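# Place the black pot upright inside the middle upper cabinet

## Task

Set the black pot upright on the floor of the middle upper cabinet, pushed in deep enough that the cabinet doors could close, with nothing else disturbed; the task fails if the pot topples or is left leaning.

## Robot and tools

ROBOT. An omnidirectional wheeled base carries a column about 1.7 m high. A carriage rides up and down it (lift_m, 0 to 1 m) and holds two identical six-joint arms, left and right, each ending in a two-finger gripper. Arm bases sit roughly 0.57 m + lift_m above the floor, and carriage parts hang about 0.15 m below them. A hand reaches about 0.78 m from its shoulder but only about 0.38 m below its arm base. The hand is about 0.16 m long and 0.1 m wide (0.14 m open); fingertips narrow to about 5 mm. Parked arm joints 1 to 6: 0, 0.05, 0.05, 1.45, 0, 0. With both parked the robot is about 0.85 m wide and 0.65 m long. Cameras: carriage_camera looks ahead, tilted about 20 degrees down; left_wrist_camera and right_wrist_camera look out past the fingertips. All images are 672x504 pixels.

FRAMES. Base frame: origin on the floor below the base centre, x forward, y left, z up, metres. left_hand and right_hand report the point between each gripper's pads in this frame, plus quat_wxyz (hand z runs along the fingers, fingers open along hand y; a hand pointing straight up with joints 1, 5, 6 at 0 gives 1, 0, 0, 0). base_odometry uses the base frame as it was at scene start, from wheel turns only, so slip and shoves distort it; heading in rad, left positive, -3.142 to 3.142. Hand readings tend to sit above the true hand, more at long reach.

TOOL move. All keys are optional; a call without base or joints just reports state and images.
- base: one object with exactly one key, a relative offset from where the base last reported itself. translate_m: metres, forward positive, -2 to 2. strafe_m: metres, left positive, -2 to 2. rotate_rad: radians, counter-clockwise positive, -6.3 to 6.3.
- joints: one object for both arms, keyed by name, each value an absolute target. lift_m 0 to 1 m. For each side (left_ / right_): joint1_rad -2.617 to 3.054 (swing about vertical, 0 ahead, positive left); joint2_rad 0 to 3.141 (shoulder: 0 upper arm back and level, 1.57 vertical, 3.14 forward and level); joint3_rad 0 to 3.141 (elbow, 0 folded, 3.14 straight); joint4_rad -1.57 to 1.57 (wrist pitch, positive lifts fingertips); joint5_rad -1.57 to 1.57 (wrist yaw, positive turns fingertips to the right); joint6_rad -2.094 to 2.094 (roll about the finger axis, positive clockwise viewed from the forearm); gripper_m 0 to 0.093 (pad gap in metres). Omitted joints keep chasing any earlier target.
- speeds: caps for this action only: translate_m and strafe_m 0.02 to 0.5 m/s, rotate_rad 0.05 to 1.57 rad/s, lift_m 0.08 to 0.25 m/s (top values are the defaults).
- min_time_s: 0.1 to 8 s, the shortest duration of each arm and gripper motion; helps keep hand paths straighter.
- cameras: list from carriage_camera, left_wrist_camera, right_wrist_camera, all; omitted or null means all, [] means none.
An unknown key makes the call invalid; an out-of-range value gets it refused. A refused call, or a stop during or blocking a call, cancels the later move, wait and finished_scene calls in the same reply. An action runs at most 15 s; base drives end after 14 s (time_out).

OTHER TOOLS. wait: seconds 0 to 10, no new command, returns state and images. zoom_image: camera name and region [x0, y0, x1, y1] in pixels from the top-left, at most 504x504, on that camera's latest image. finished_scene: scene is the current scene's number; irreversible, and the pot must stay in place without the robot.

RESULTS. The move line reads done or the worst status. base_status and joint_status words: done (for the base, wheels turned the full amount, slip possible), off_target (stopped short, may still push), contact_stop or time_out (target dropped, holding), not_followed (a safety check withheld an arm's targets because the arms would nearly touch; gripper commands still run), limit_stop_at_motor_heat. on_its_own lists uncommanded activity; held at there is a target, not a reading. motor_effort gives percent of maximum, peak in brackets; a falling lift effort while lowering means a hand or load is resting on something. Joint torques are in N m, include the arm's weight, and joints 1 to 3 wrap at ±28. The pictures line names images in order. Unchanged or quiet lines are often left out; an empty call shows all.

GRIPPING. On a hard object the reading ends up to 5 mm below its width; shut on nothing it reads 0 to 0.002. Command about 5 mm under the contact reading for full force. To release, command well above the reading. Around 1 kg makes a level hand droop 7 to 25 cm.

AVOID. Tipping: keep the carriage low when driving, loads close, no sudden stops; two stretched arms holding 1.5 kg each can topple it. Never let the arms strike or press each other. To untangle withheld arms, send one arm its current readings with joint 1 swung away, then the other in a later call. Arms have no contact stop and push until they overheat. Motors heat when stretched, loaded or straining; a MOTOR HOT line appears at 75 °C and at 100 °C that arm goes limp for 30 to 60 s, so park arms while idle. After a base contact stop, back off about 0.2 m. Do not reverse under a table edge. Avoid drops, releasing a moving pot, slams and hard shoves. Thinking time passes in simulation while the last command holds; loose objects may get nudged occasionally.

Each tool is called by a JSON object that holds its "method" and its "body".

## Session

{"method": "move", "body": {}}

{"method": "zoom_image", "body": {"camera": "carriage_camera", "region": [200, 170, 400, 270]}}

Scene clock: 0.00 s.
Joint torques (N m): no reading
base_odometry: x=+0.000 y=+0.000 heading=+0.000
base_status: not commanded
joint_positions: lift_m=+0.300 left_joint1_rad=+0.004 left_joint2_rad=+0.038 left_joint3_rad=+0.032 left_joint4_rad=+1.473 left_joint5_rad=+0.016 left_joint6_rad=-0.004 left_gripper_m=+0.09396 right_joint1_rad=-0.013 right_joint2_rad=+0.032 right_joint3_rad=+0.046 right_joint4_rad=+1.480 right_joint5_rad=-0.045 right_joint6_rad=-0.037 right_gripper_m=+0.09396
joint_status: not commanded
motor_effort: lift_m=+23 drive_wheels=-2
left_hand: x=+0.2496 y=+0.3008 z=+1.3008 quat_wxyz=(+0.999, +0.008, +0.052, +0.000) (m; base frame)
right_hand: x=+0.2418 y=-0.2960 z=+1.3045 quat_wxyz=(+0.999, -0.023, +0.038, -0.024) (m; base frame)
pictures: carriage_camera, left_wrist_camera, right_wrist_camera

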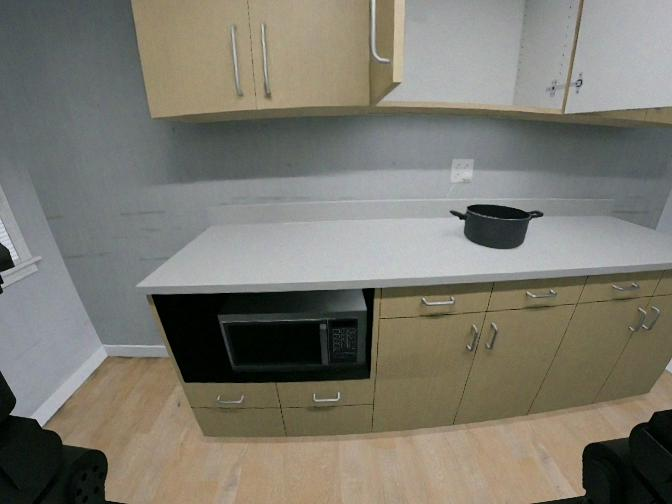

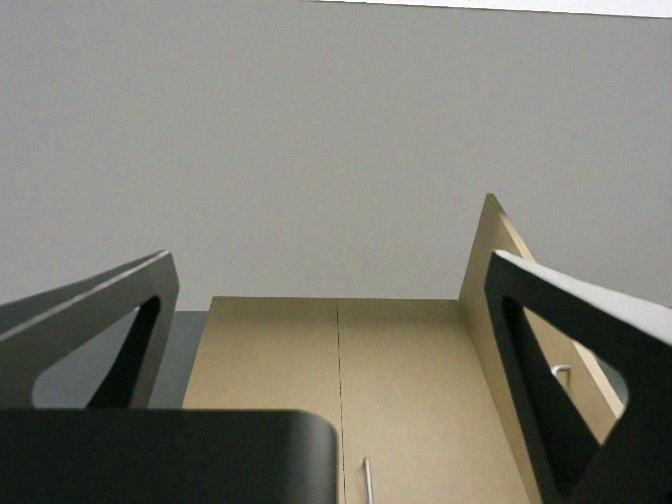

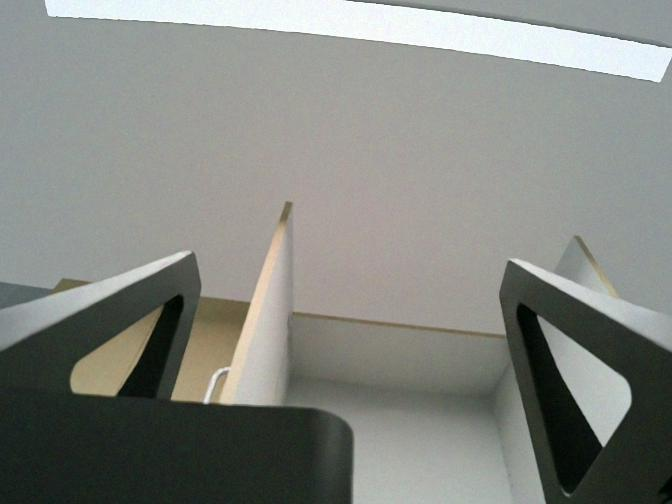

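Scaled by 2.520 from the camera's 672x504 image, which has a finer 960x720 frame.

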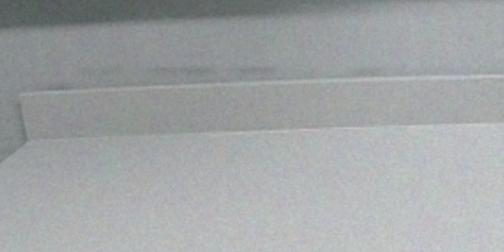

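{"method": "zoom_image", "body": {"camera": "carriage_camera", "region": [440, 190, 560, 280]}}

{"method": "zoom_image", "body": {"camera": "carriage_camera", "region": [360, 60, 460, 135]}}

{"method": "zoom_image", "body": {"camera": "carriage_camera", "region": [540, 60, 672, 159]}}

{"method": "zoom_image", "body": {"camera": "carriage_camera", "region": [120, 250, 220, 325]}}

{"method": "zoom_image", "body": {"camera": "carriage_camera", "region": [572, 220, 672, 295]}}

Scaled by 4.200 from the camera's 672x504 image, which has a finer 960x720 frame.

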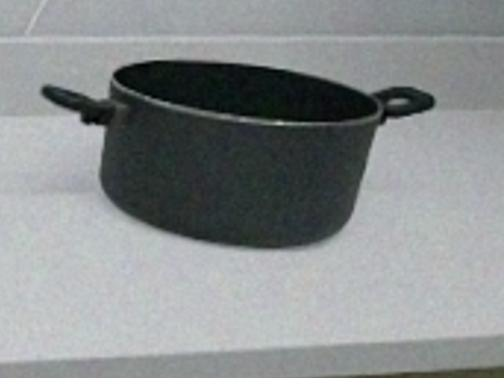

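Scaled by 5.040 from the camera's 672x504 image, which has a finer 960x720 frame.

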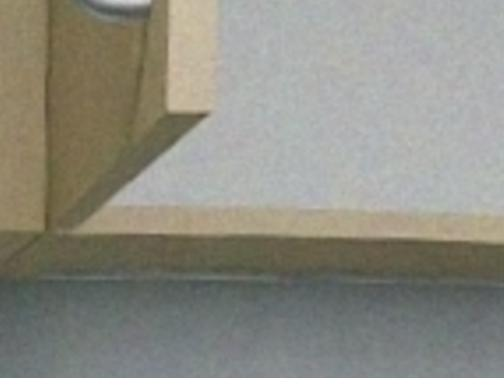

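Scaled by 3.818 from the camera's 672x504 image, which has a finer 960x720 frame.

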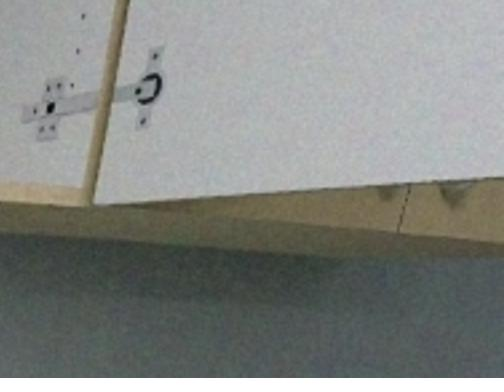

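Scaled by 5.040 from the camera's 672x504 image, which has a finer 960x720 frame.

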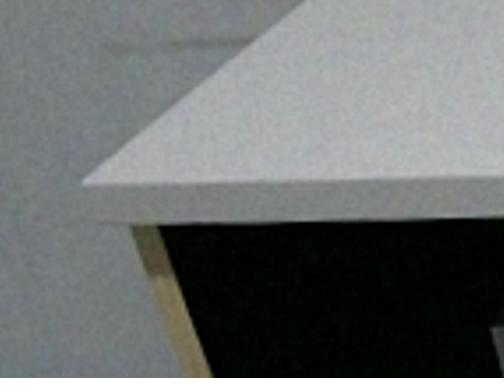

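Scaled by 5.040 from the camera's 672x504 image, which has a finer 960x720 frame.

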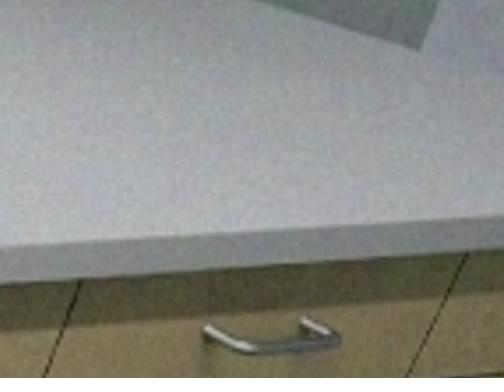

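{"method": "move", "body": {"base": {"rotate_rad": -0.0875}, "speeds": {"rotate_rad": 0.3}, "cameras": []}}

{"method": "move", "body": {"base": {"strafe_m": -0.512}, "speeds": {"strafe_m": 0.22}, "joints": {"lift_m": 0.338, "left_joint1_rad": -0.42, "left_joint2_rad": 2.2, "left_joint3_rad": 0.964, "left_joint4_rad": 1.262, "left_joint5_rad": -0.43, "left_joint6_rad": -1.57, "left_gripper_m": 0.093, "right_joint1_rad": 0.42, "right_joint2_rad": 2.2, "right_joint3_rad": 0.964, "right_joint4_rad": 1.262, "right_joint5_rad": 0.43, "right_joint6_rad": 1.57, "right_gripper_m": 0.093}, "min_time_s": 3.2, "cameras": ["carriage_camera"]}}

{"method": "zoom_image", "body": {"camera": "carriage_camera", "region": [280, 190, 400, 280]}}

{"method": "zoom_image", "body": {"camera": "carriage_camera", "region": [180, 40, 560, 170]}}

Scene clock: 9.00 s.
move: done
base_status: done
motor_effort: lift_m=+23(23) drive_wheels=-7(10)
pictures: none

Scene clock: 12.53 s.
Joint torques (N m): left_arm=[-0.34 -12.15 6.42 2.28 -0.09 -0.01] | right_arm=[0.28 -10.89 6.16 1.91 0.17 0.07]
move: done
base_odometry: x=-0.045 y=-0.510 heading=-0.088
base_status: done
joint_positions: lift_m=+0.338 left_joint1_rad=-0.417 left_joint2_rad=+2.199 left_joint3_rad=+0.942 left_joint4_rad=+1.259 left_joint5_rad=-0.416 left_joint6_rad=-1.559 left_gripper_m=+0.09313 right_joint1_rad=+0.415 right_joint2_rad=+2.199 right_joint3_rad=+0.938 right_joint4_rad=+1.257 right_joint5_rad=+0.415 right_joint6_rad=+1.555 right_gripper_m=+0.09311
joint_status: all done
motor_effort: lift_m=+23(28) drive_wheels=-4(10)
left_hand: x=+0.7437 y=+0.1486 z=+1.0249 quat_wxyz=(+0.503, -0.496, +0.503, -0.498) (m; base frame)
right_hand: x=+0.7433 y=-0.1499 z=+1.0232 quat_wxyz=(+0.503, +0.496, +0.505, +0.495) (m; base frame)
pictures: carriage_camera

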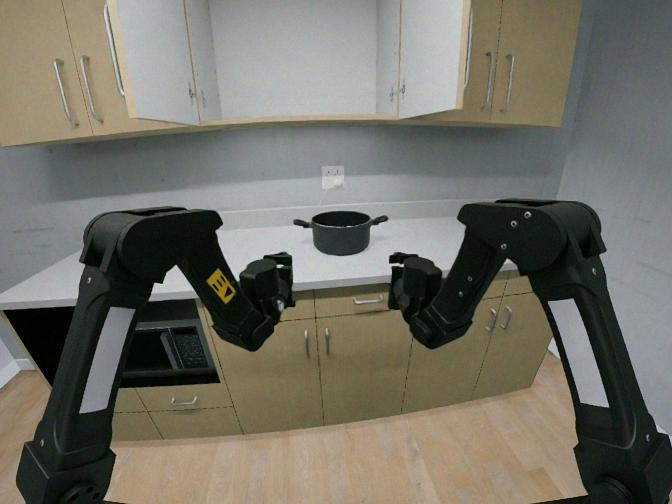

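Scaled by 4.200 from the camera's 672x504 image, which has a finer 960x720 frame.

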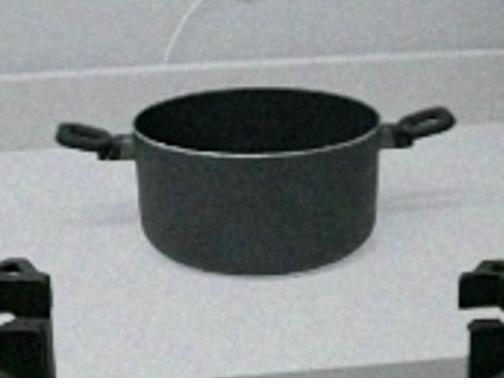

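Scaled by 1.326 from the camera's 672x504 image, which has a finer 960x720 frame.

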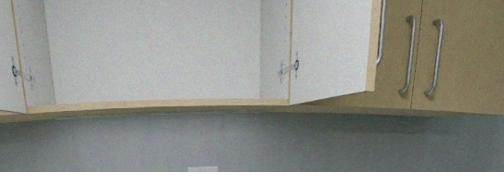

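{"method": "move", "body": {"base": {"translate_m": 0.36}, "speeds": {"translate_m": 0.25}}}

{"method": "zoom_image", "body": {"camera": "carriage_camera", "region": [240, 230, 440, 340]}}

Scene clock: 17.43 s.
Joint torques (N m): left_arm=[-0.38 -12.15 6.46 2.28 -0.07 0.01] | right_arm=[0.18 -10.97 6.19 1.93 0.16 0.06]
move: done
base_odometry: x=+0.313 y=-0.542 heading=-0.088
base_status: done
joint_positions: lift_m=+0.338 left_joint1_rad=-0.417 left_joint2_rad=+2.199 left_joint3_rad=+0.942 left_joint4_rad=+1.258 left_joint5_rad=-0.419 left_joint6_rad=-1.560 left_gripper_m=+0.09313 right_joint1_rad=+0.417 right_joint2_rad=+2.199 right_joint3_rad=+0.938 right_joint4_rad=+1.256 right_joint5_rad=+0.418 right_joint6_rad=+1.556 right_gripper_m=+0.09311
motor_effort: lift_m=+23(23) drive_wheels=-5(11)
left_hand: x=+0.7436 y=+0.1490 z=+1.0247 quat_wxyz=(+0.503, -0.498, +0.502, -0.497) (m; base frame)
right_hand: x=+0.7430 y=-0.1494 z=+1.0229 quat_wxyz=(+0.503, +0.497, +0.505, +0.494) (m; base frame)
pictures: carriage_camera, left_wrist_camera, right_wrist_camera

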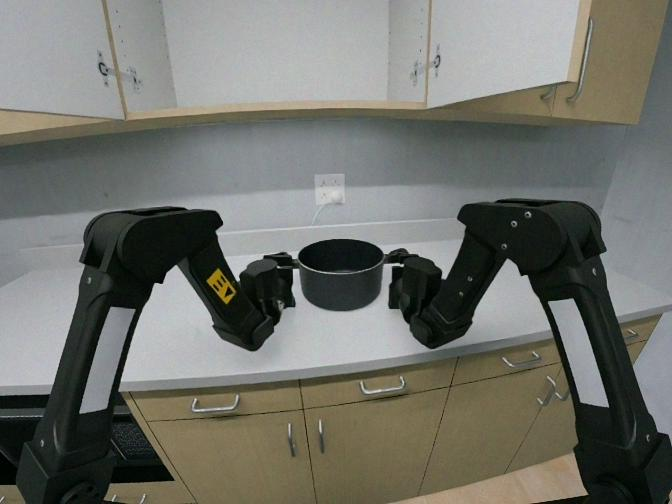

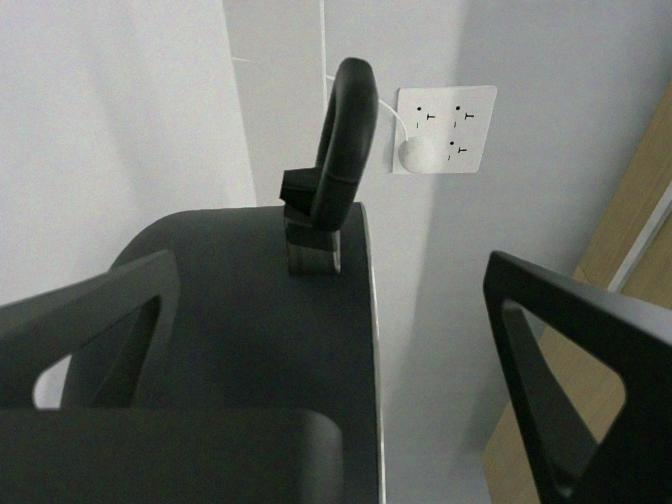

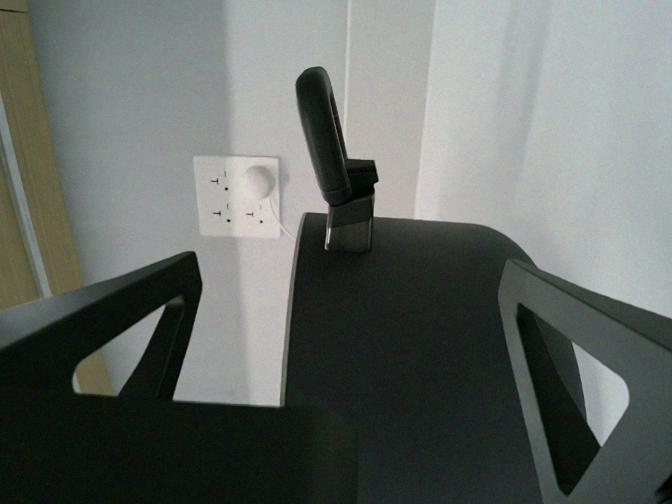

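Scaled by 2.520 from the camera's 672x504 image, which has a finer 960x720 frame.

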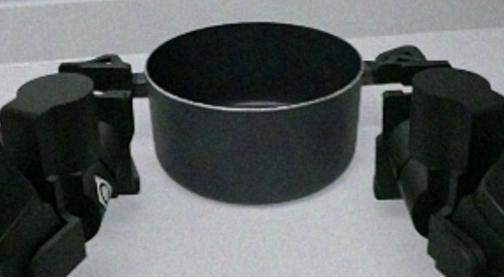

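{"method": "move", "body": {"base": {"translate_m": 0.055}, "speeds": {"translate_m": 0.08}}}

{"method": "zoom_image", "body": {"camera": "carriage_camera", "region": [240, 230, 440, 340]}}

Scene clock: 20.20 s.
Joint torques (N m): left_arm=[-0.23 -12.16 6.41 2.3 -0.07 0.01] | right_arm=[0.05 -10.92 6.08 1.94 0.16 0.05]
move: done
base_odometry: x=+0.368 y=-0.547 heading=-0.089
base_status: done
joint_positions: lift_m=+0.338 left_joint1_rad=-0.419 left_joint2_rad=+2.199 left_joint3_rad=+0.942 left_joint4_rad=+1.257 left_joint5_rad=-0.419 left_joint6_rad=-1.560 left_gripper_m=+0.09313 right_joint1_rad=+0.417 right_joint2_rad=+2.199 right_joint3_rad=+0.938 right_joint4_rad=+1.255 right_joint5_rad=+0.418 right_joint6_rad=+1.556 right_gripper_m=+0.09311
motor_effort: lift_m=+23(23) drive_wheels=+1(8)
left_hand: x=+0.7433 y=+0.1480 z=+1.0247 quat_wxyz=(+0.503, -0.497, +0.503, -0.498) (m; base frame)
right_hand: x=+0.7429 y=-0.1490 z=+1.0228 quat_wxyz=(+0.503, +0.497, +0.505, +0.494) (m; base frame)
pictures: carriage_camera, left_wrist_camera, right_wrist_camera

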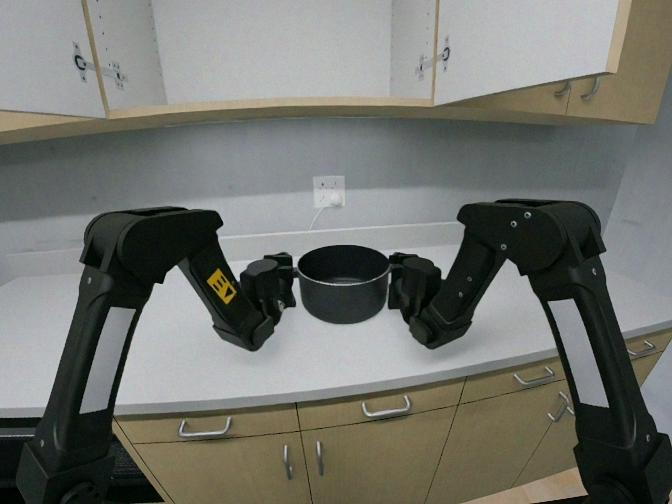

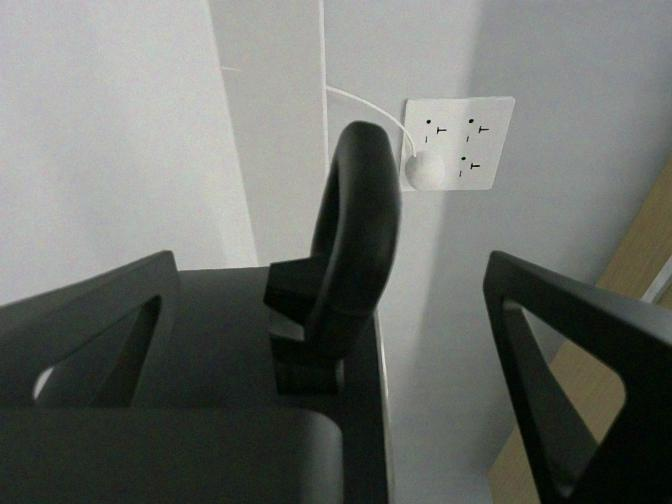

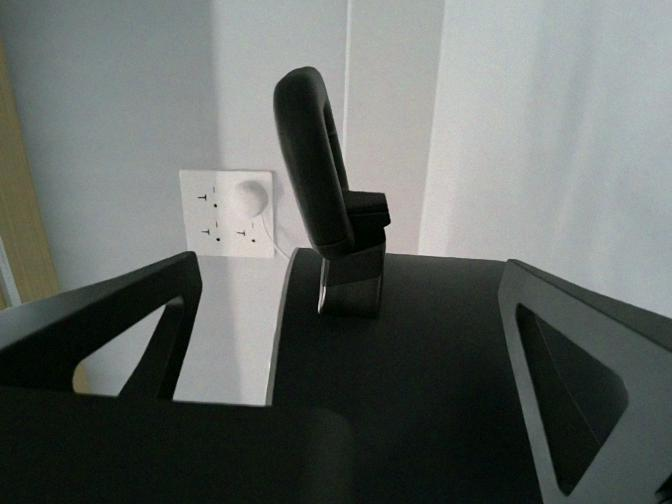

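Scaled by 2.520 from the camera's 672x504 image, which has a finer 960x720 frame.

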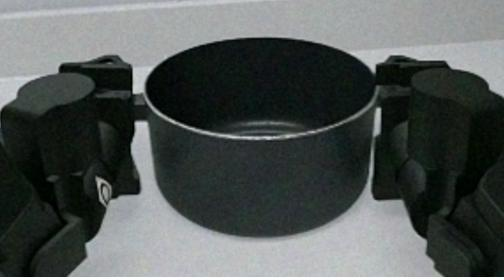

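{"method": "move", "body": {"base": {"strafe_m": -0.008}, "speeds": {"strafe_m": 0.05, "lift_m": 0.08}, "joints": {"lift_m": 0.344, "left_joint1_rad": -0.44, "left_joint3_rad": 0.86, "left_joint4_rad": 1.358, "left_joint5_rad": -0.45, "right_joint1_rad": 0.392, "right_joint2_rad": 2.231, "right_joint3_rad": 1.049, "right_joint4_rad": 1.2, "right_joint5_rad": 0.4}, "min_time_s": 1.0, "cameras": []}}

{"method": "move", "body": {"base": {"translate_m": 0.035}, "speeds": {"translate_m": 0.06}}}

{"method": "zoom_image", "body": {"camera": "carriage_camera", "region": [240, 230, 440, 340]}}

Scene clock: 30.83 s.
move: done
base_status: done
joint_status: all done
motor_effort: lift_m=+24(28) drive_wheels=-5(8)
pictures: none

Scene clock: 31.93 s.
Joint torques (N m): left_arm=[-0.46 -12.01 3.64 2.56 -0.07 0.02] | right_arm=[-0.28 -11.36 6.41 1.92 -0.16 0.08]
move: done
base_odometry: x=+0.402 y=-0.558 heading=-0.089
base_status: done
joint_positions: lift_m=+0.344 left_joint1_rad=-0.436 left_joint2_rad=+2.203 left_joint3_rad=+0.864 left_joint4_rad=+1.331 left_joint5_rad=-0.438 left_joint6_rad=-1.561 left_gripper_m=+0.09313 right_joint1_rad=+0.395 right_joint2_rad=+2.229 right_joint3_rad=+1.022 right_joint4_rad=+1.196 right_joint5_rad=+0.414 right_joint6_rad=+1.557 right_gripper_m=+0.09311
motor_effort: lift_m=+24(24) drive_wheels=-5(10)
left_hand: x=+0.7251 y=+0.1501 z=+1.0177 quat_wxyz=(+0.502, -0.499, +0.505, -0.494) (m; base frame)
right_hand: x=+0.7627 y=-0.1536 z=+1.0301 quat_wxyz=(+0.507, +0.503, +0.502, +0.488) (m; base frame)
pictures: carriage_camera, left_wrist_camera, right_wrist_camera

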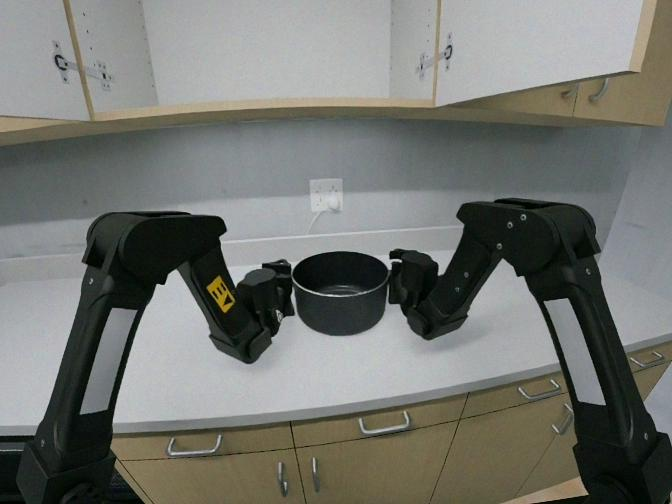

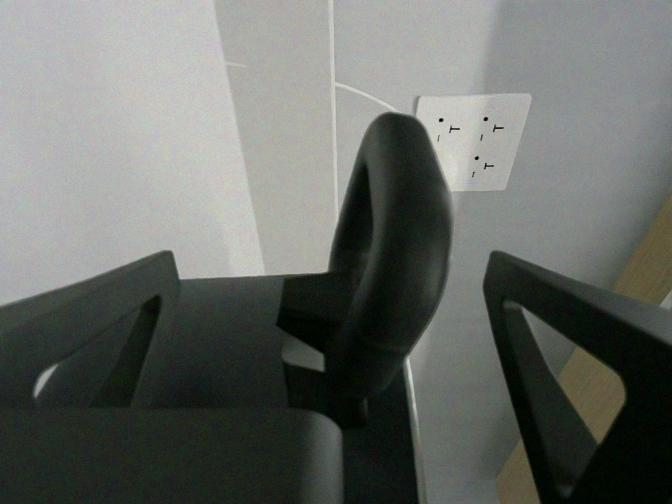

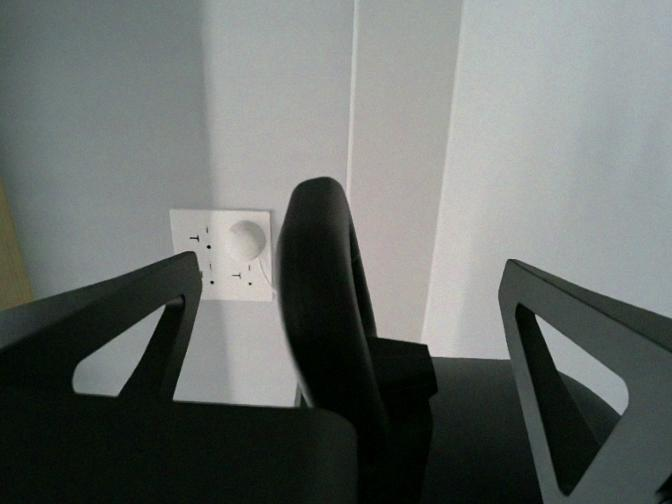

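Scaled by 2.520 from the camera's 672x504 image, which has a finer 960x720 frame.

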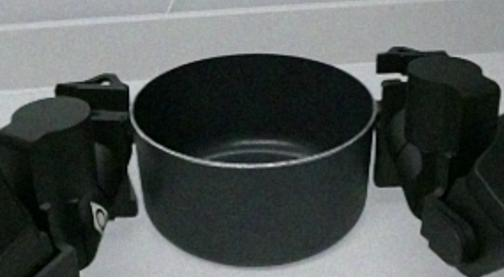

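{"method": "move", "body": {"base": {"strafe_m": 0.006}, "speeds": {"strafe_m": 0.05}, "joints": {"left_joint3_rad": 0.9}, "min_time_s": 0.5, "cameras": []}}

{"method": "move", "body": {"base": {"translate_m": 0.024}, "speeds": {"translate_m": 0.05}}}

{"method": "zoom_image", "body": {"camera": "carriage_camera", "region": [240, 230, 440, 340]}}

Scene clock: 33.93 s.
move: done
base_status: done
joint_status: all done
motor_effort: lift_m=+24(24) drive_wheels=+1(8)
pictures: none

Scene clock: 34.90 s.
Joint torques (N m): left_arm=[-0.23 -12.22 5.96 2.52 -0.04 0.01] | right_arm=[0.43 -11.36 6.39 1.94 -0.17 0.05]
move: done
base_odometry: x=+0.427 y=-0.554 heading=-0.089
base_status: done
joint_positions: lift_m=+0.344 left_joint1_rad=-0.438 left_joint2_rad=+2.203 left_joint3_rad=+0.880 left_joint4_rad=+1.333 left_joint5_rad=-0.442 left_joint6_rad=-1.562 left_gripper_m=+0.09313 right_joint1_rad=+0.386 right_joint2_rad=+2.229 right_joint3_rad=+1.022 right_joint4_rad=+1.193 right_joint5_rad=+0.415 right_joint6_rad=+1.557 right_gripper_m=+0.09311
motor_effort: lift_m=+24(24) drive_wheels=-5(8)
left_hand: x=+0.7280 y=+0.1479 z=+1.0236 quat_wxyz=(+0.504, -0.498, +0.498, -0.500) (m; base frame)
right_hand: x=+0.7639 y=-0.1582 z=+1.0295 quat_wxyz=(+0.509, +0.506, +0.501, +0.485) (m; base frame)
pictures: carriage_camera, left_wrist_camera, right_wrist_camera

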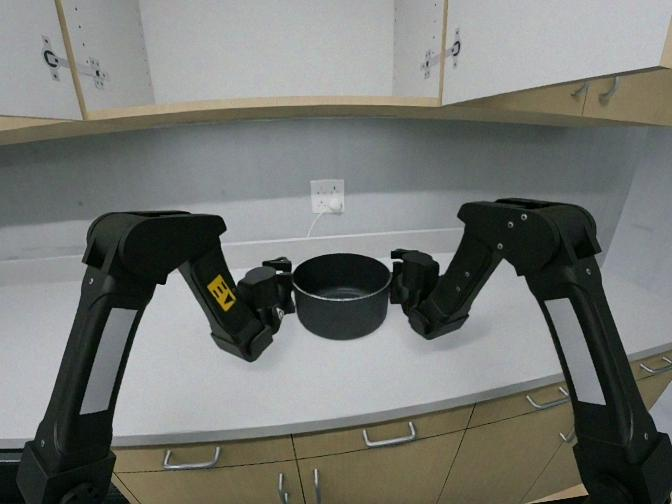

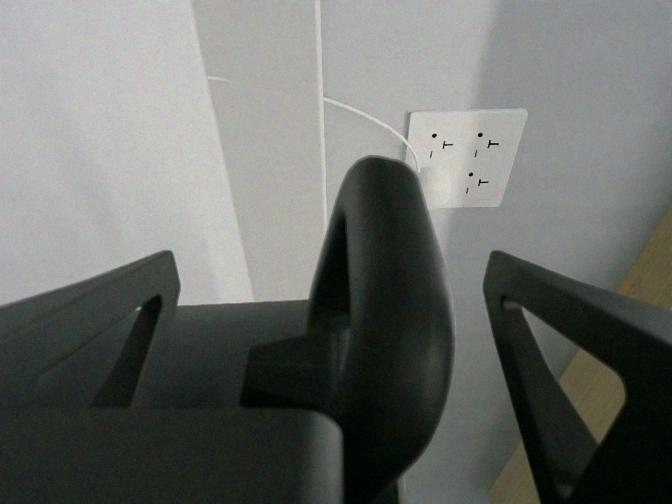

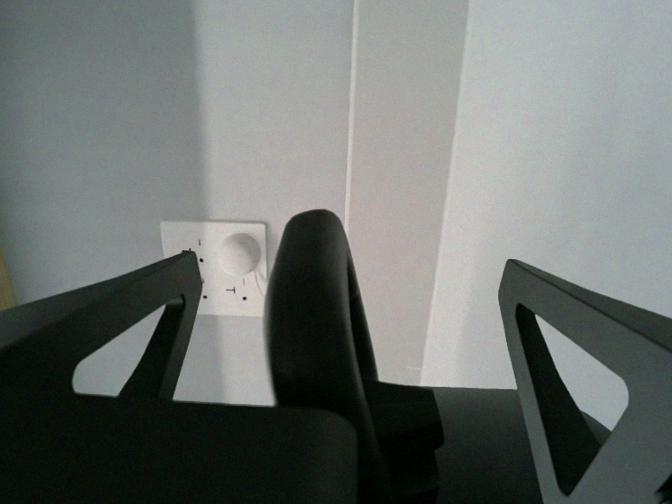

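Scaled by 2.520 from the camera's 672x504 image, which has a finer 960x720 frame.

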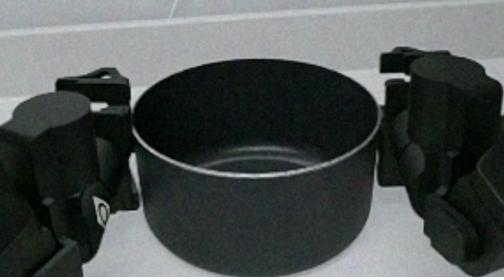

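{"method": "move", "body": {"joints": {"left_gripper_m": 0.014, "right_gripper_m": 0.014}, "min_time_s": 2.0}}

Scene clock: 37.60 s.
Joint torques (N m): left_arm=[-0.7 -12.33 5.93 2.68 -0.01 -0.35] | right_arm=[0.83 -11.79 6.45 2.01 -0.01 0.26]
move: off_target
base_odometry: x=+0.427 y=-0.554 heading=-0.089
joint_positions: lift_m=+0.344 left_joint1_rad=-0.433 left_joint2_rad=+2.204 left_joint3_rad=+0.880 left_joint4_rad=+1.318 left_joint5_rad=-0.443 left_joint6_rad=-1.529 left_gripper_m=+0.02311 right_joint1_rad=+0.382 right_joint2_rad=+2.234 right_joint3_rad=+1.022 right_joint4_rad=+1.188 right_joint5_rad=+0.405 right_joint6_rad=+1.540 right_gripper_m=+0.02531
joint_status: left_gripper_m off_target (ended at +0.02313, target +0.01400); right_gripper_m off_target (ended at +0.02534, target +0.01400)
motor_effort: lift_m=+24(24) drive_wheels=-5(7)
left_hand: x=+0.7287 y=+0.1505 z=+1.0200 quat_wxyz=(+0.512, -0.492, +0.510, -0.485) (m; base frame)
right_hand: x=+0.7646 y=-0.1590 z=+1.0258 quat_wxyz=(+0.510, +0.501, +0.510, +0.479) (m; base frame)
pictures: carriage_camera, left_wrist_camera, right_wrist_camera

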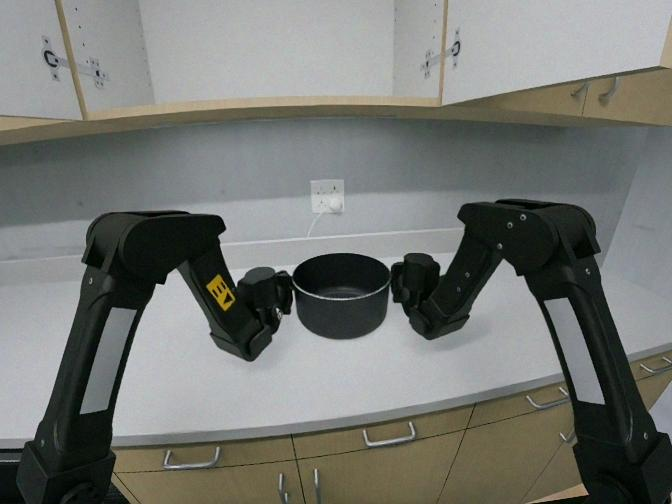

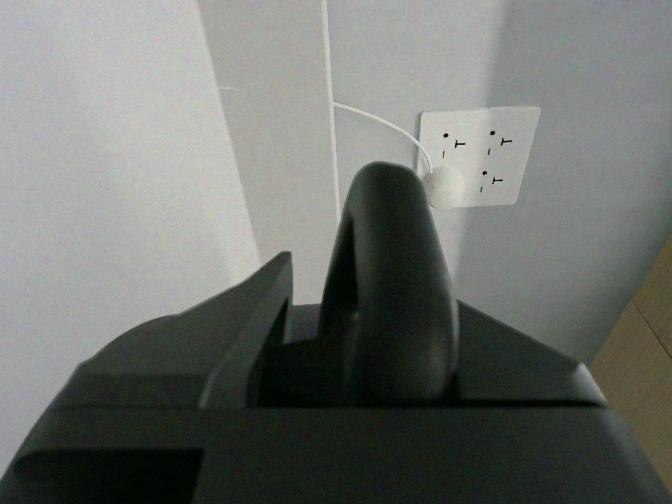

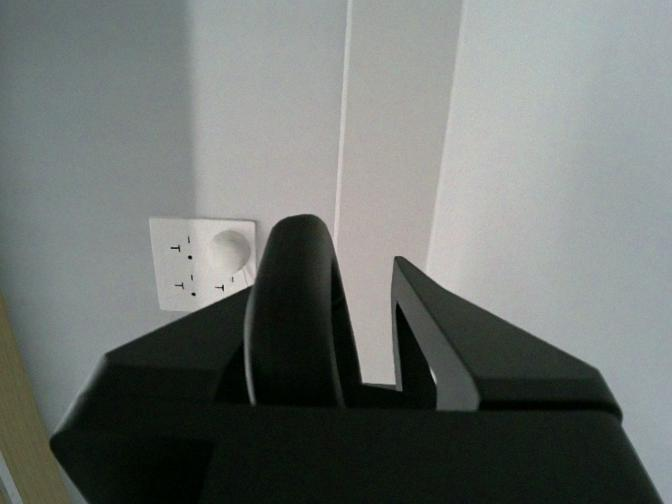

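{"method": "move", "body": {"joints": {"lift_m": 0.414, "left_joint4_rad": 1.465, "right_joint4_rad": 1.34}, "speeds": {"lift_m": 0.09}, "min_time_s": 0.9, "cameras": ["carriage_camera"]}}

Scene clock: 44.90 s.
Joint torques (N m): left_arm=[-0.85 -15.79 6.17 4.33 -0.14 -0.12] | right_arm=[0.83 -15.8 6.15 3.53 0.06 0.49]
move: off_target
base_odometry: x=+0.427 y=-0.554 heading=-0.089
joint_positions: lift_m=+0.414 left_joint1_rad=-0.432 left_joint2_rad=+2.238 left_joint3_rad=+0.876 left_joint4_rad=+1.280 left_joint5_rad=-0.435 left_joint6_rad=-1.549 left_gripper_m=+0.02091 right_joint1_rad=+0.381 right_joint2_rad=+2.273 right_joint3_rad=+1.022 right_joint4_rad=+1.190 right_joint5_rad=+0.397 right_joint6_rad=+1.517 right_gripper_m=+0.02465
joint_status: left_joint4_rad off_target (ended at +1.280, target +1.465); right_joint4_rad off_target (ended at +1.190, target +1.340); the others done
motor_effort: lift_m=+25(28) drive_wheels=+1(6)
left_hand: x=+0.7270 y=+0.1508 z=+1.0626 quat_wxyz=(+0.495, -0.505, +0.532, -0.466) (m; base frame)
right_hand: x=+0.7641 y=-0.1583 z=+1.0751 quat_wxyz=(+0.508, +0.498, +0.529, +0.462) (m; base frame)
pictures: carriage_camera

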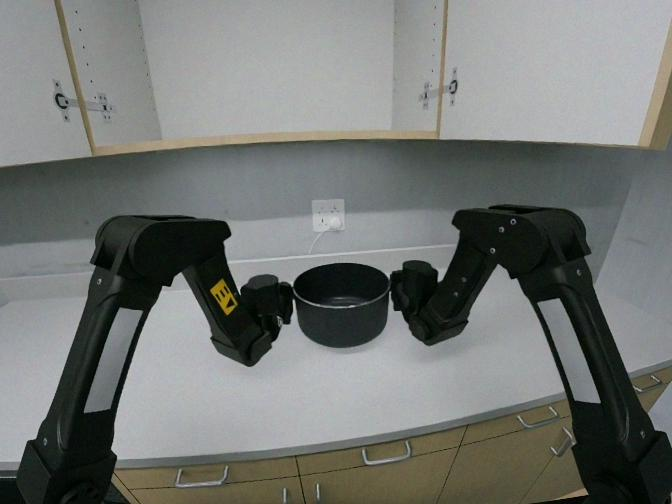

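{"method": "move", "body": {"base": {"translate_m": -0.32}, "joints": {"lift_m": 0.6}, "speeds": {"translate_m": 0.2, "lift_m": 0.12}, "cameras": []}}

{"method": "move", "body": {"base": {"rotate_rad": 0.146}, "speeds": {"rotate_rad": 0.25}, "cameras": ["carriage_camera"]}}

{"method": "zoom_image", "body": {"camera": "carriage_camera", "region": [130, 100, 530, 300]}}

Scene clock: 48.50 s.
move: done
base_status: done
joint_status: all done
motor_effort: lift_m=+25(29) drive_wheels=-1(13)
pictures: none

Scene clock: 49.70 s.
Joint torques (N m): left_arm=[-0.94 -16.61 6.02 4.26 -0.13 -0.13] | right_arm=[0.95 -16.92 6.22 3.46 0.08 0.57]
move: done
base_odometry: x=+0.108 y=-0.526 heading=+0.057
base_status: done
joint_positions: lift_m=+0.600 left_joint1_rad=-0.431 left_joint2_rad=+2.246 left_joint3_rad=+0.876 left_joint4_rad=+1.286 left_joint5_rad=-0.434 left_joint6_rad=-1.548 left_gripper_m=+0.02089 right_joint1_rad=+0.380 right_joint2_rad=+2.283 right_joint3_rad=+1.022 right_joint4_rad=+1.199 right_joint5_rad=+0.393 right_joint6_rad=+1.511 right_gripper_m=+0.02430
motor_effort: lift_m=+25(25) drive_wheels=-7(9)
left_hand: x=+0.7270 y=+0.1512 z=+1.2459 quat_wxyz=(+0.496, -0.504, +0.533, -0.465) (m; base frame)
right_hand: x=+0.7642 y=-0.1583 z=+1.2577 quat_wxyz=(+0.509, +0.496, +0.532, +0.461) (m; base frame)
pictures: carriage_camera

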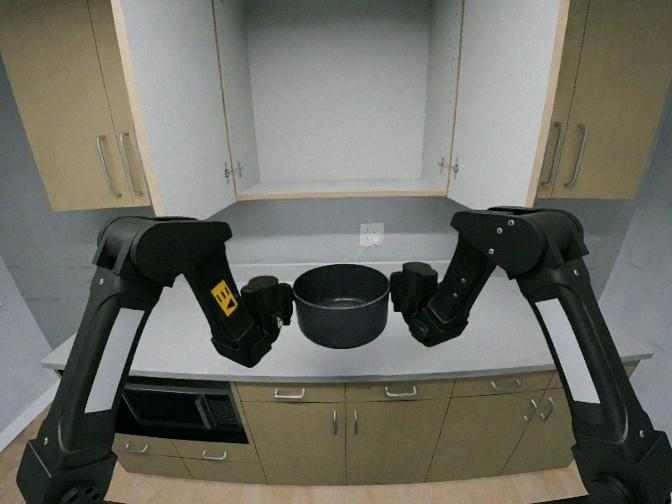

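Scaled by 1.260 from the camera's 672x504 image, which has a finer 960x720 frame.

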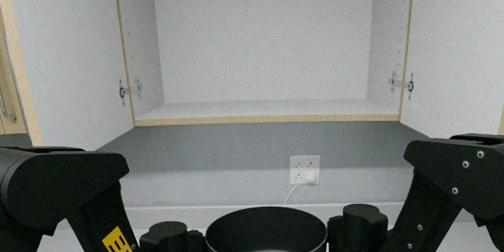

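{"method": "move", "body": {"joints": {"lift_m": 0.95, "left_joint1_rad": -0.352, "left_joint2_rad": 2.445, "left_joint3_rad": 1.519, "left_joint4_rad": 1.199, "left_joint5_rad": -0.362, "right_joint1_rad": 0.3217, "right_joint2_rad": 2.516, "right_joint3_rad": 1.7235, "right_joint4_rad": 1.04, "right_joint5_rad": 0.353}, "speeds": {"lift_m": 0.14}, "min_time_s": 3.2}}

{"method": "zoom_image", "body": {"camera": "carriage_camera", "region": [200, 180, 480, 330]}}

Scene clock: 54.73 s.
Joint torques (N m): left_arm=[-2.58 -20.57 11.71 4.39 -0.26 -0.38] | right_arm=[2.37 -20.04 11.12 3.37 0.49 0.79]
move: off_target
base_odometry: x=+0.108 y=-0.526 heading=+0.057
joint_positions: lift_m=+0.950 left_joint1_rad=-0.326 left_joint2_rad=+2.494 left_joint3_rad=+1.450 left_joint4_rad=+1.011 left_joint5_rad=-0.333 left_joint6_rad=-1.525 left_gripper_m=+0.02083 right_joint1_rad=+0.292 right_joint2_rad=+2.566 right_joint3_rad=+1.648 right_joint4_rad=+0.907 right_joint5_rad=+0.310 right_joint6_rad=+1.490 right_gripper_m=+0.02419
joint_status: left_joint1_rad off_target (ended at -0.326, target -0.352); left_joint3_rad off_target (ended at +1.449, target +1.519); left_joint4_rad off_target (ended at +1.011, target +1.199); left_joint5_rad off_target (ended at -0.333, target -0.362); right_joint1_rad off_target (ended at +0.292, target +0.322); right_joint3_rad off_target (ended at +1.648, target +1.724); right_joint4_rad off_target (ended at +0.907, target +1.040); right_joint5_rad off_target (ended at +0.310, target +0.353); the others done
motor_effort: lift_m=+25(30) drive_wheels=-7(8)
left_hand: x=+0.8487 y=+0.1511 z=+1.6069 quat_wxyz=(+0.508, -0.495, +0.520, -0.476) (m; base frame)
right_hand: x=+0.8849 y=-0.1595 z=+1.6205 quat_wxyz=(+0.522, +0.486, +0.519, +0.471) (m; base frame)
pictures: carriage_camera, left_wrist_camera, right_wrist_camera

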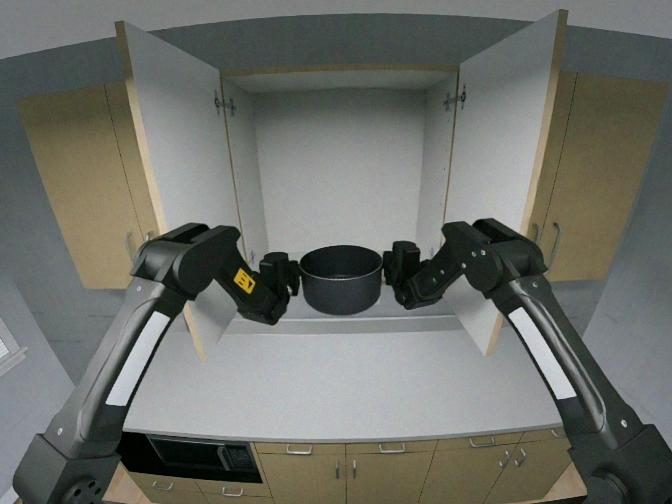

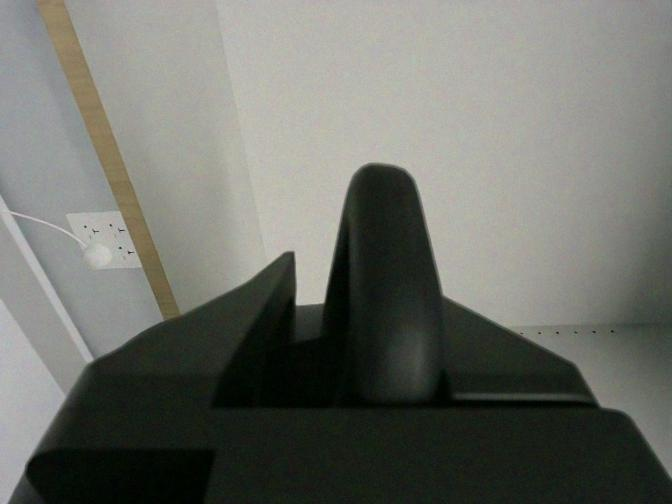

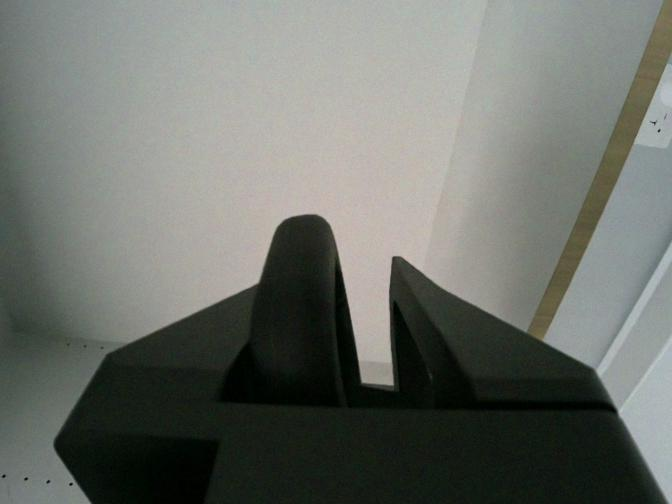

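Scaled by 1.800 from the camera's 672x504 image, which has a finer 960x720 frame.

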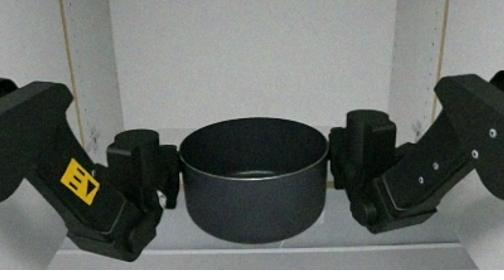

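{"method": "move", "body": {"base": {"translate_m": 0.352}, "speeds": {"translate_m": 0.16}, "cameras": ["carriage_camera"]}}

{"method": "zoom_image", "body": {"camera": "carriage_camera", "region": [200, 210, 480, 360]}}

Scene clock: 58.70 s.
Joint torques (N m): left_arm=[-2.5 -20.56 11.66 4.48 -0.26 -0.38] | right_arm=[2.25 -20.1 11.02 3.42 0.52 0.8]
move: done
base_odometry: x=+0.459 y=-0.505 heading=+0.058
base_status: done
joint_positions: lift_m=+0.950 left_joint1_rad=-0.326 left_joint2_rad=+2.494 left_joint3_rad=+1.450 left_joint4_rad=+1.006 left_joint5_rad=-0.332 left_joint6_rad=-1.525 left_gripper_m=+0.02083 right_joint1_rad=+0.291 right_joint2_rad=+2.566 right_joint3_rad=+1.648 right_joint4_rad=+0.902 right_joint5_rad=+0.309 right_joint6_rad=+1.490 right_gripper_m=+0.02419
motor_effort: lift_m=+25(25) drive_wheels=+3(12)
left_hand: x=+0.8488 y=+0.1509 z=+1.6060 quat_wxyz=(+0.506, -0.495, +0.522, -0.475) (m; base frame)
right_hand: x=+0.8850 y=-0.1596 z=+1.6194 quat_wxyz=(+0.521, +0.486, +0.520, +0.470) (m; base frame)
pictures: carriage_camera

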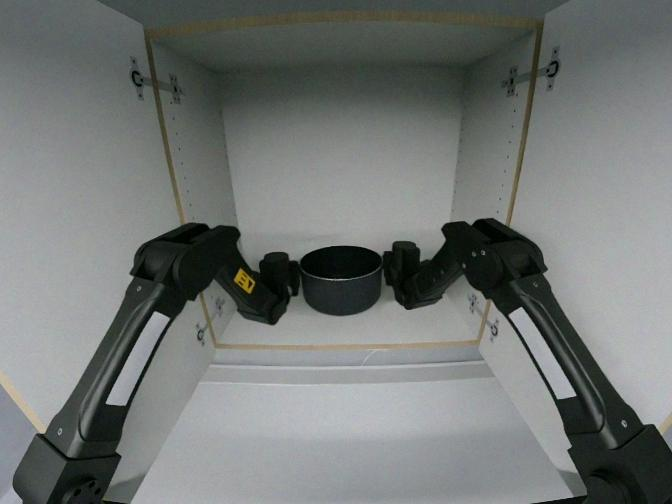

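Scaled by 1.800 from the camera's 672x504 image, which has a finer 960x720 frame.

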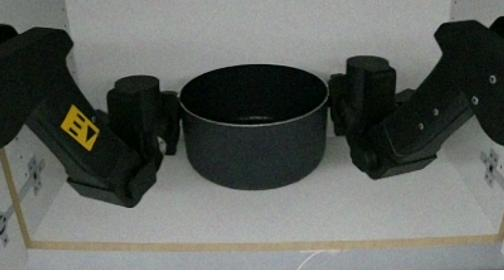

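{"method": "move", "body": {"joints": {"lift_m": 0.894, "right_joint2_rad": 2.53}, "speeds": {"lift_m": 0.1}, "min_time_s": 0.6, "cameras": ["carriage_camera"]}}

{"method": "zoom_image", "body": {"camera": "carriage_camera", "region": [200, 210, 480, 360]}}

{"method": "move", "body": {"joints": {"lift_m": 0.884}, "speeds": {"lift_m": 0.08}, "cameras": []}}

Scene clock: 61.13 s.
move: done
joint_status: all done
motor_effort: lift_m=+23(23) drive_wheels=+3(8)
pictures: carriage_camera

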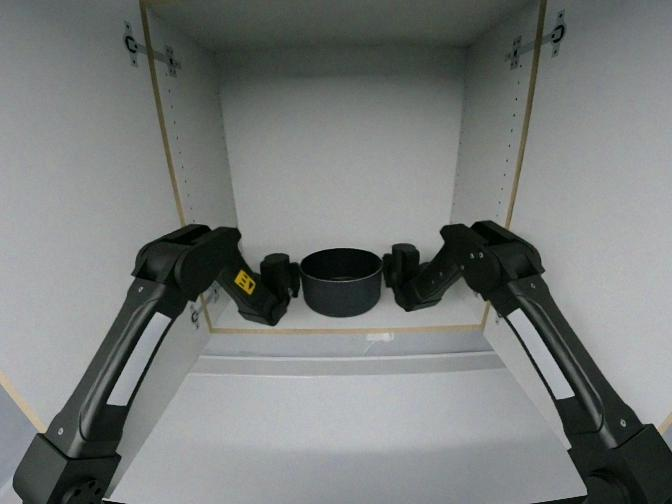

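Scaled by 1.800 from the camera's 672x504 image, which has a finer 960x720 frame.

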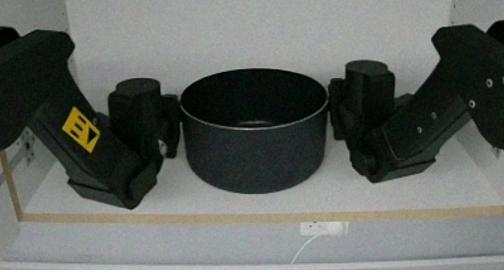

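Scene clock: 61.67 s.
Joint torques (N m): left_arm=[-2.73 -21.79 10.78 4.25 -0.26 -0.56] | right_arm=[2.41 -20.66 10.33 3.16 0.51 0.73]
move: done
base_odometry: x=+0.459 y=-0.505 heading=+0.058
joint_positions: lift_m=+0.884 left_joint1_rad=-0.325 left_joint2_rad=+2.506 left_joint3_rad=+1.460 left_joint4_rad=+1.024 left_joint5_rad=-0.332 left_joint6_rad=-1.510 left_gripper_m=+0.02078 right_joint1_rad=+0.291 right_joint2_rad=+2.584 right_joint3_rad=+1.659 right_joint4_rad=+0.925 right_joint5_rad=+0.309 right_joint6_rad=+1.498 right_gripper_m=+0.02419
joint_status: all done
motor_effort: lift_m=+22(23) drive_wheels=-7(8)
left_hand: x=+0.8504 y=+0.1511 z=+1.5413 quat_wxyz=(+0.513, -0.490, +0.520, -0.476) (m; base frame)
right_hand: x=+0.8864 y=-0.1593 z=+1.5517 quat_wxyz=(+0.522, +0.486, +0.514, +0.477) (m; base frame)
pictures: none

{"method": "move", "body": {"joints": {"lift_m": 0.875}, "speeds": {"lift_m": 0.08}, "cameras": ["carriage_camera"]}}

{"method": "zoom_image", "body": {"camera": "carriage_camera", "region": [200, 210, 480, 360]}}

Scene clock: 62.67 s.
Joint torques (N m): left_arm=[-2.71 -21.79 9.87 4.02 -0.26 -0.63] | right_arm=[2.43 -20.64 9.37 2.89 0.51 0.79]
move: done
base_odometry: x=+0.459 y=-0.505 heading=+0.058
joint_positions: lift_m=+0.875 left_joint1_rad=-0.325 left_joint2_rad=+2.505 left_joint3_rad=+1.470 left_joint4_rad=+1.043 left_joint5_rad=-0.333 left_joint6_rad=-1.504 left_gripper_m=+0.02078 right_joint1_rad=+0.290 right_joint2_rad=+2.584 right_joint3_rad=+1.670 right_joint4_rad=+0.950 right_joint5_rad=+0.309 right_joint6_rad=+1.489 right_gripper_m=+0.02416
joint_status: all done
motor_effort: lift_m=+21(21) drive_wheels=+3(7)
left_hand: x=+0.8524 y=+0.1509 z=+1.5417 quat_wxyz=(+0.520, -0.484, +0.512, -0.483) (m; base frame)
right_hand: x=+0.8881 y=-0.1598 z=+1.5537 quat_wxyz=(+0.531, +0.479, +0.504, +0.485) (m; base frame)
pictures: carriage_camera

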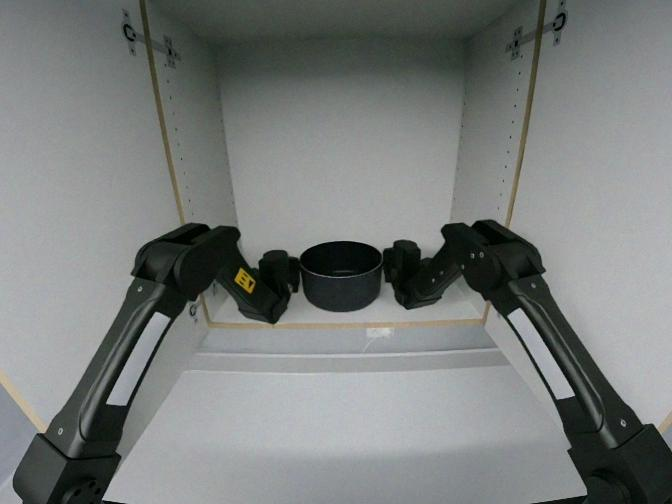

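Scaled by 1.800 from the camera's 672x504 image, which has a finer 960x720 frame.

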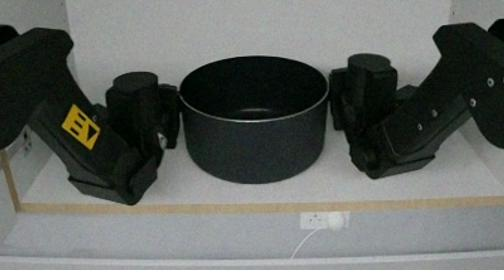

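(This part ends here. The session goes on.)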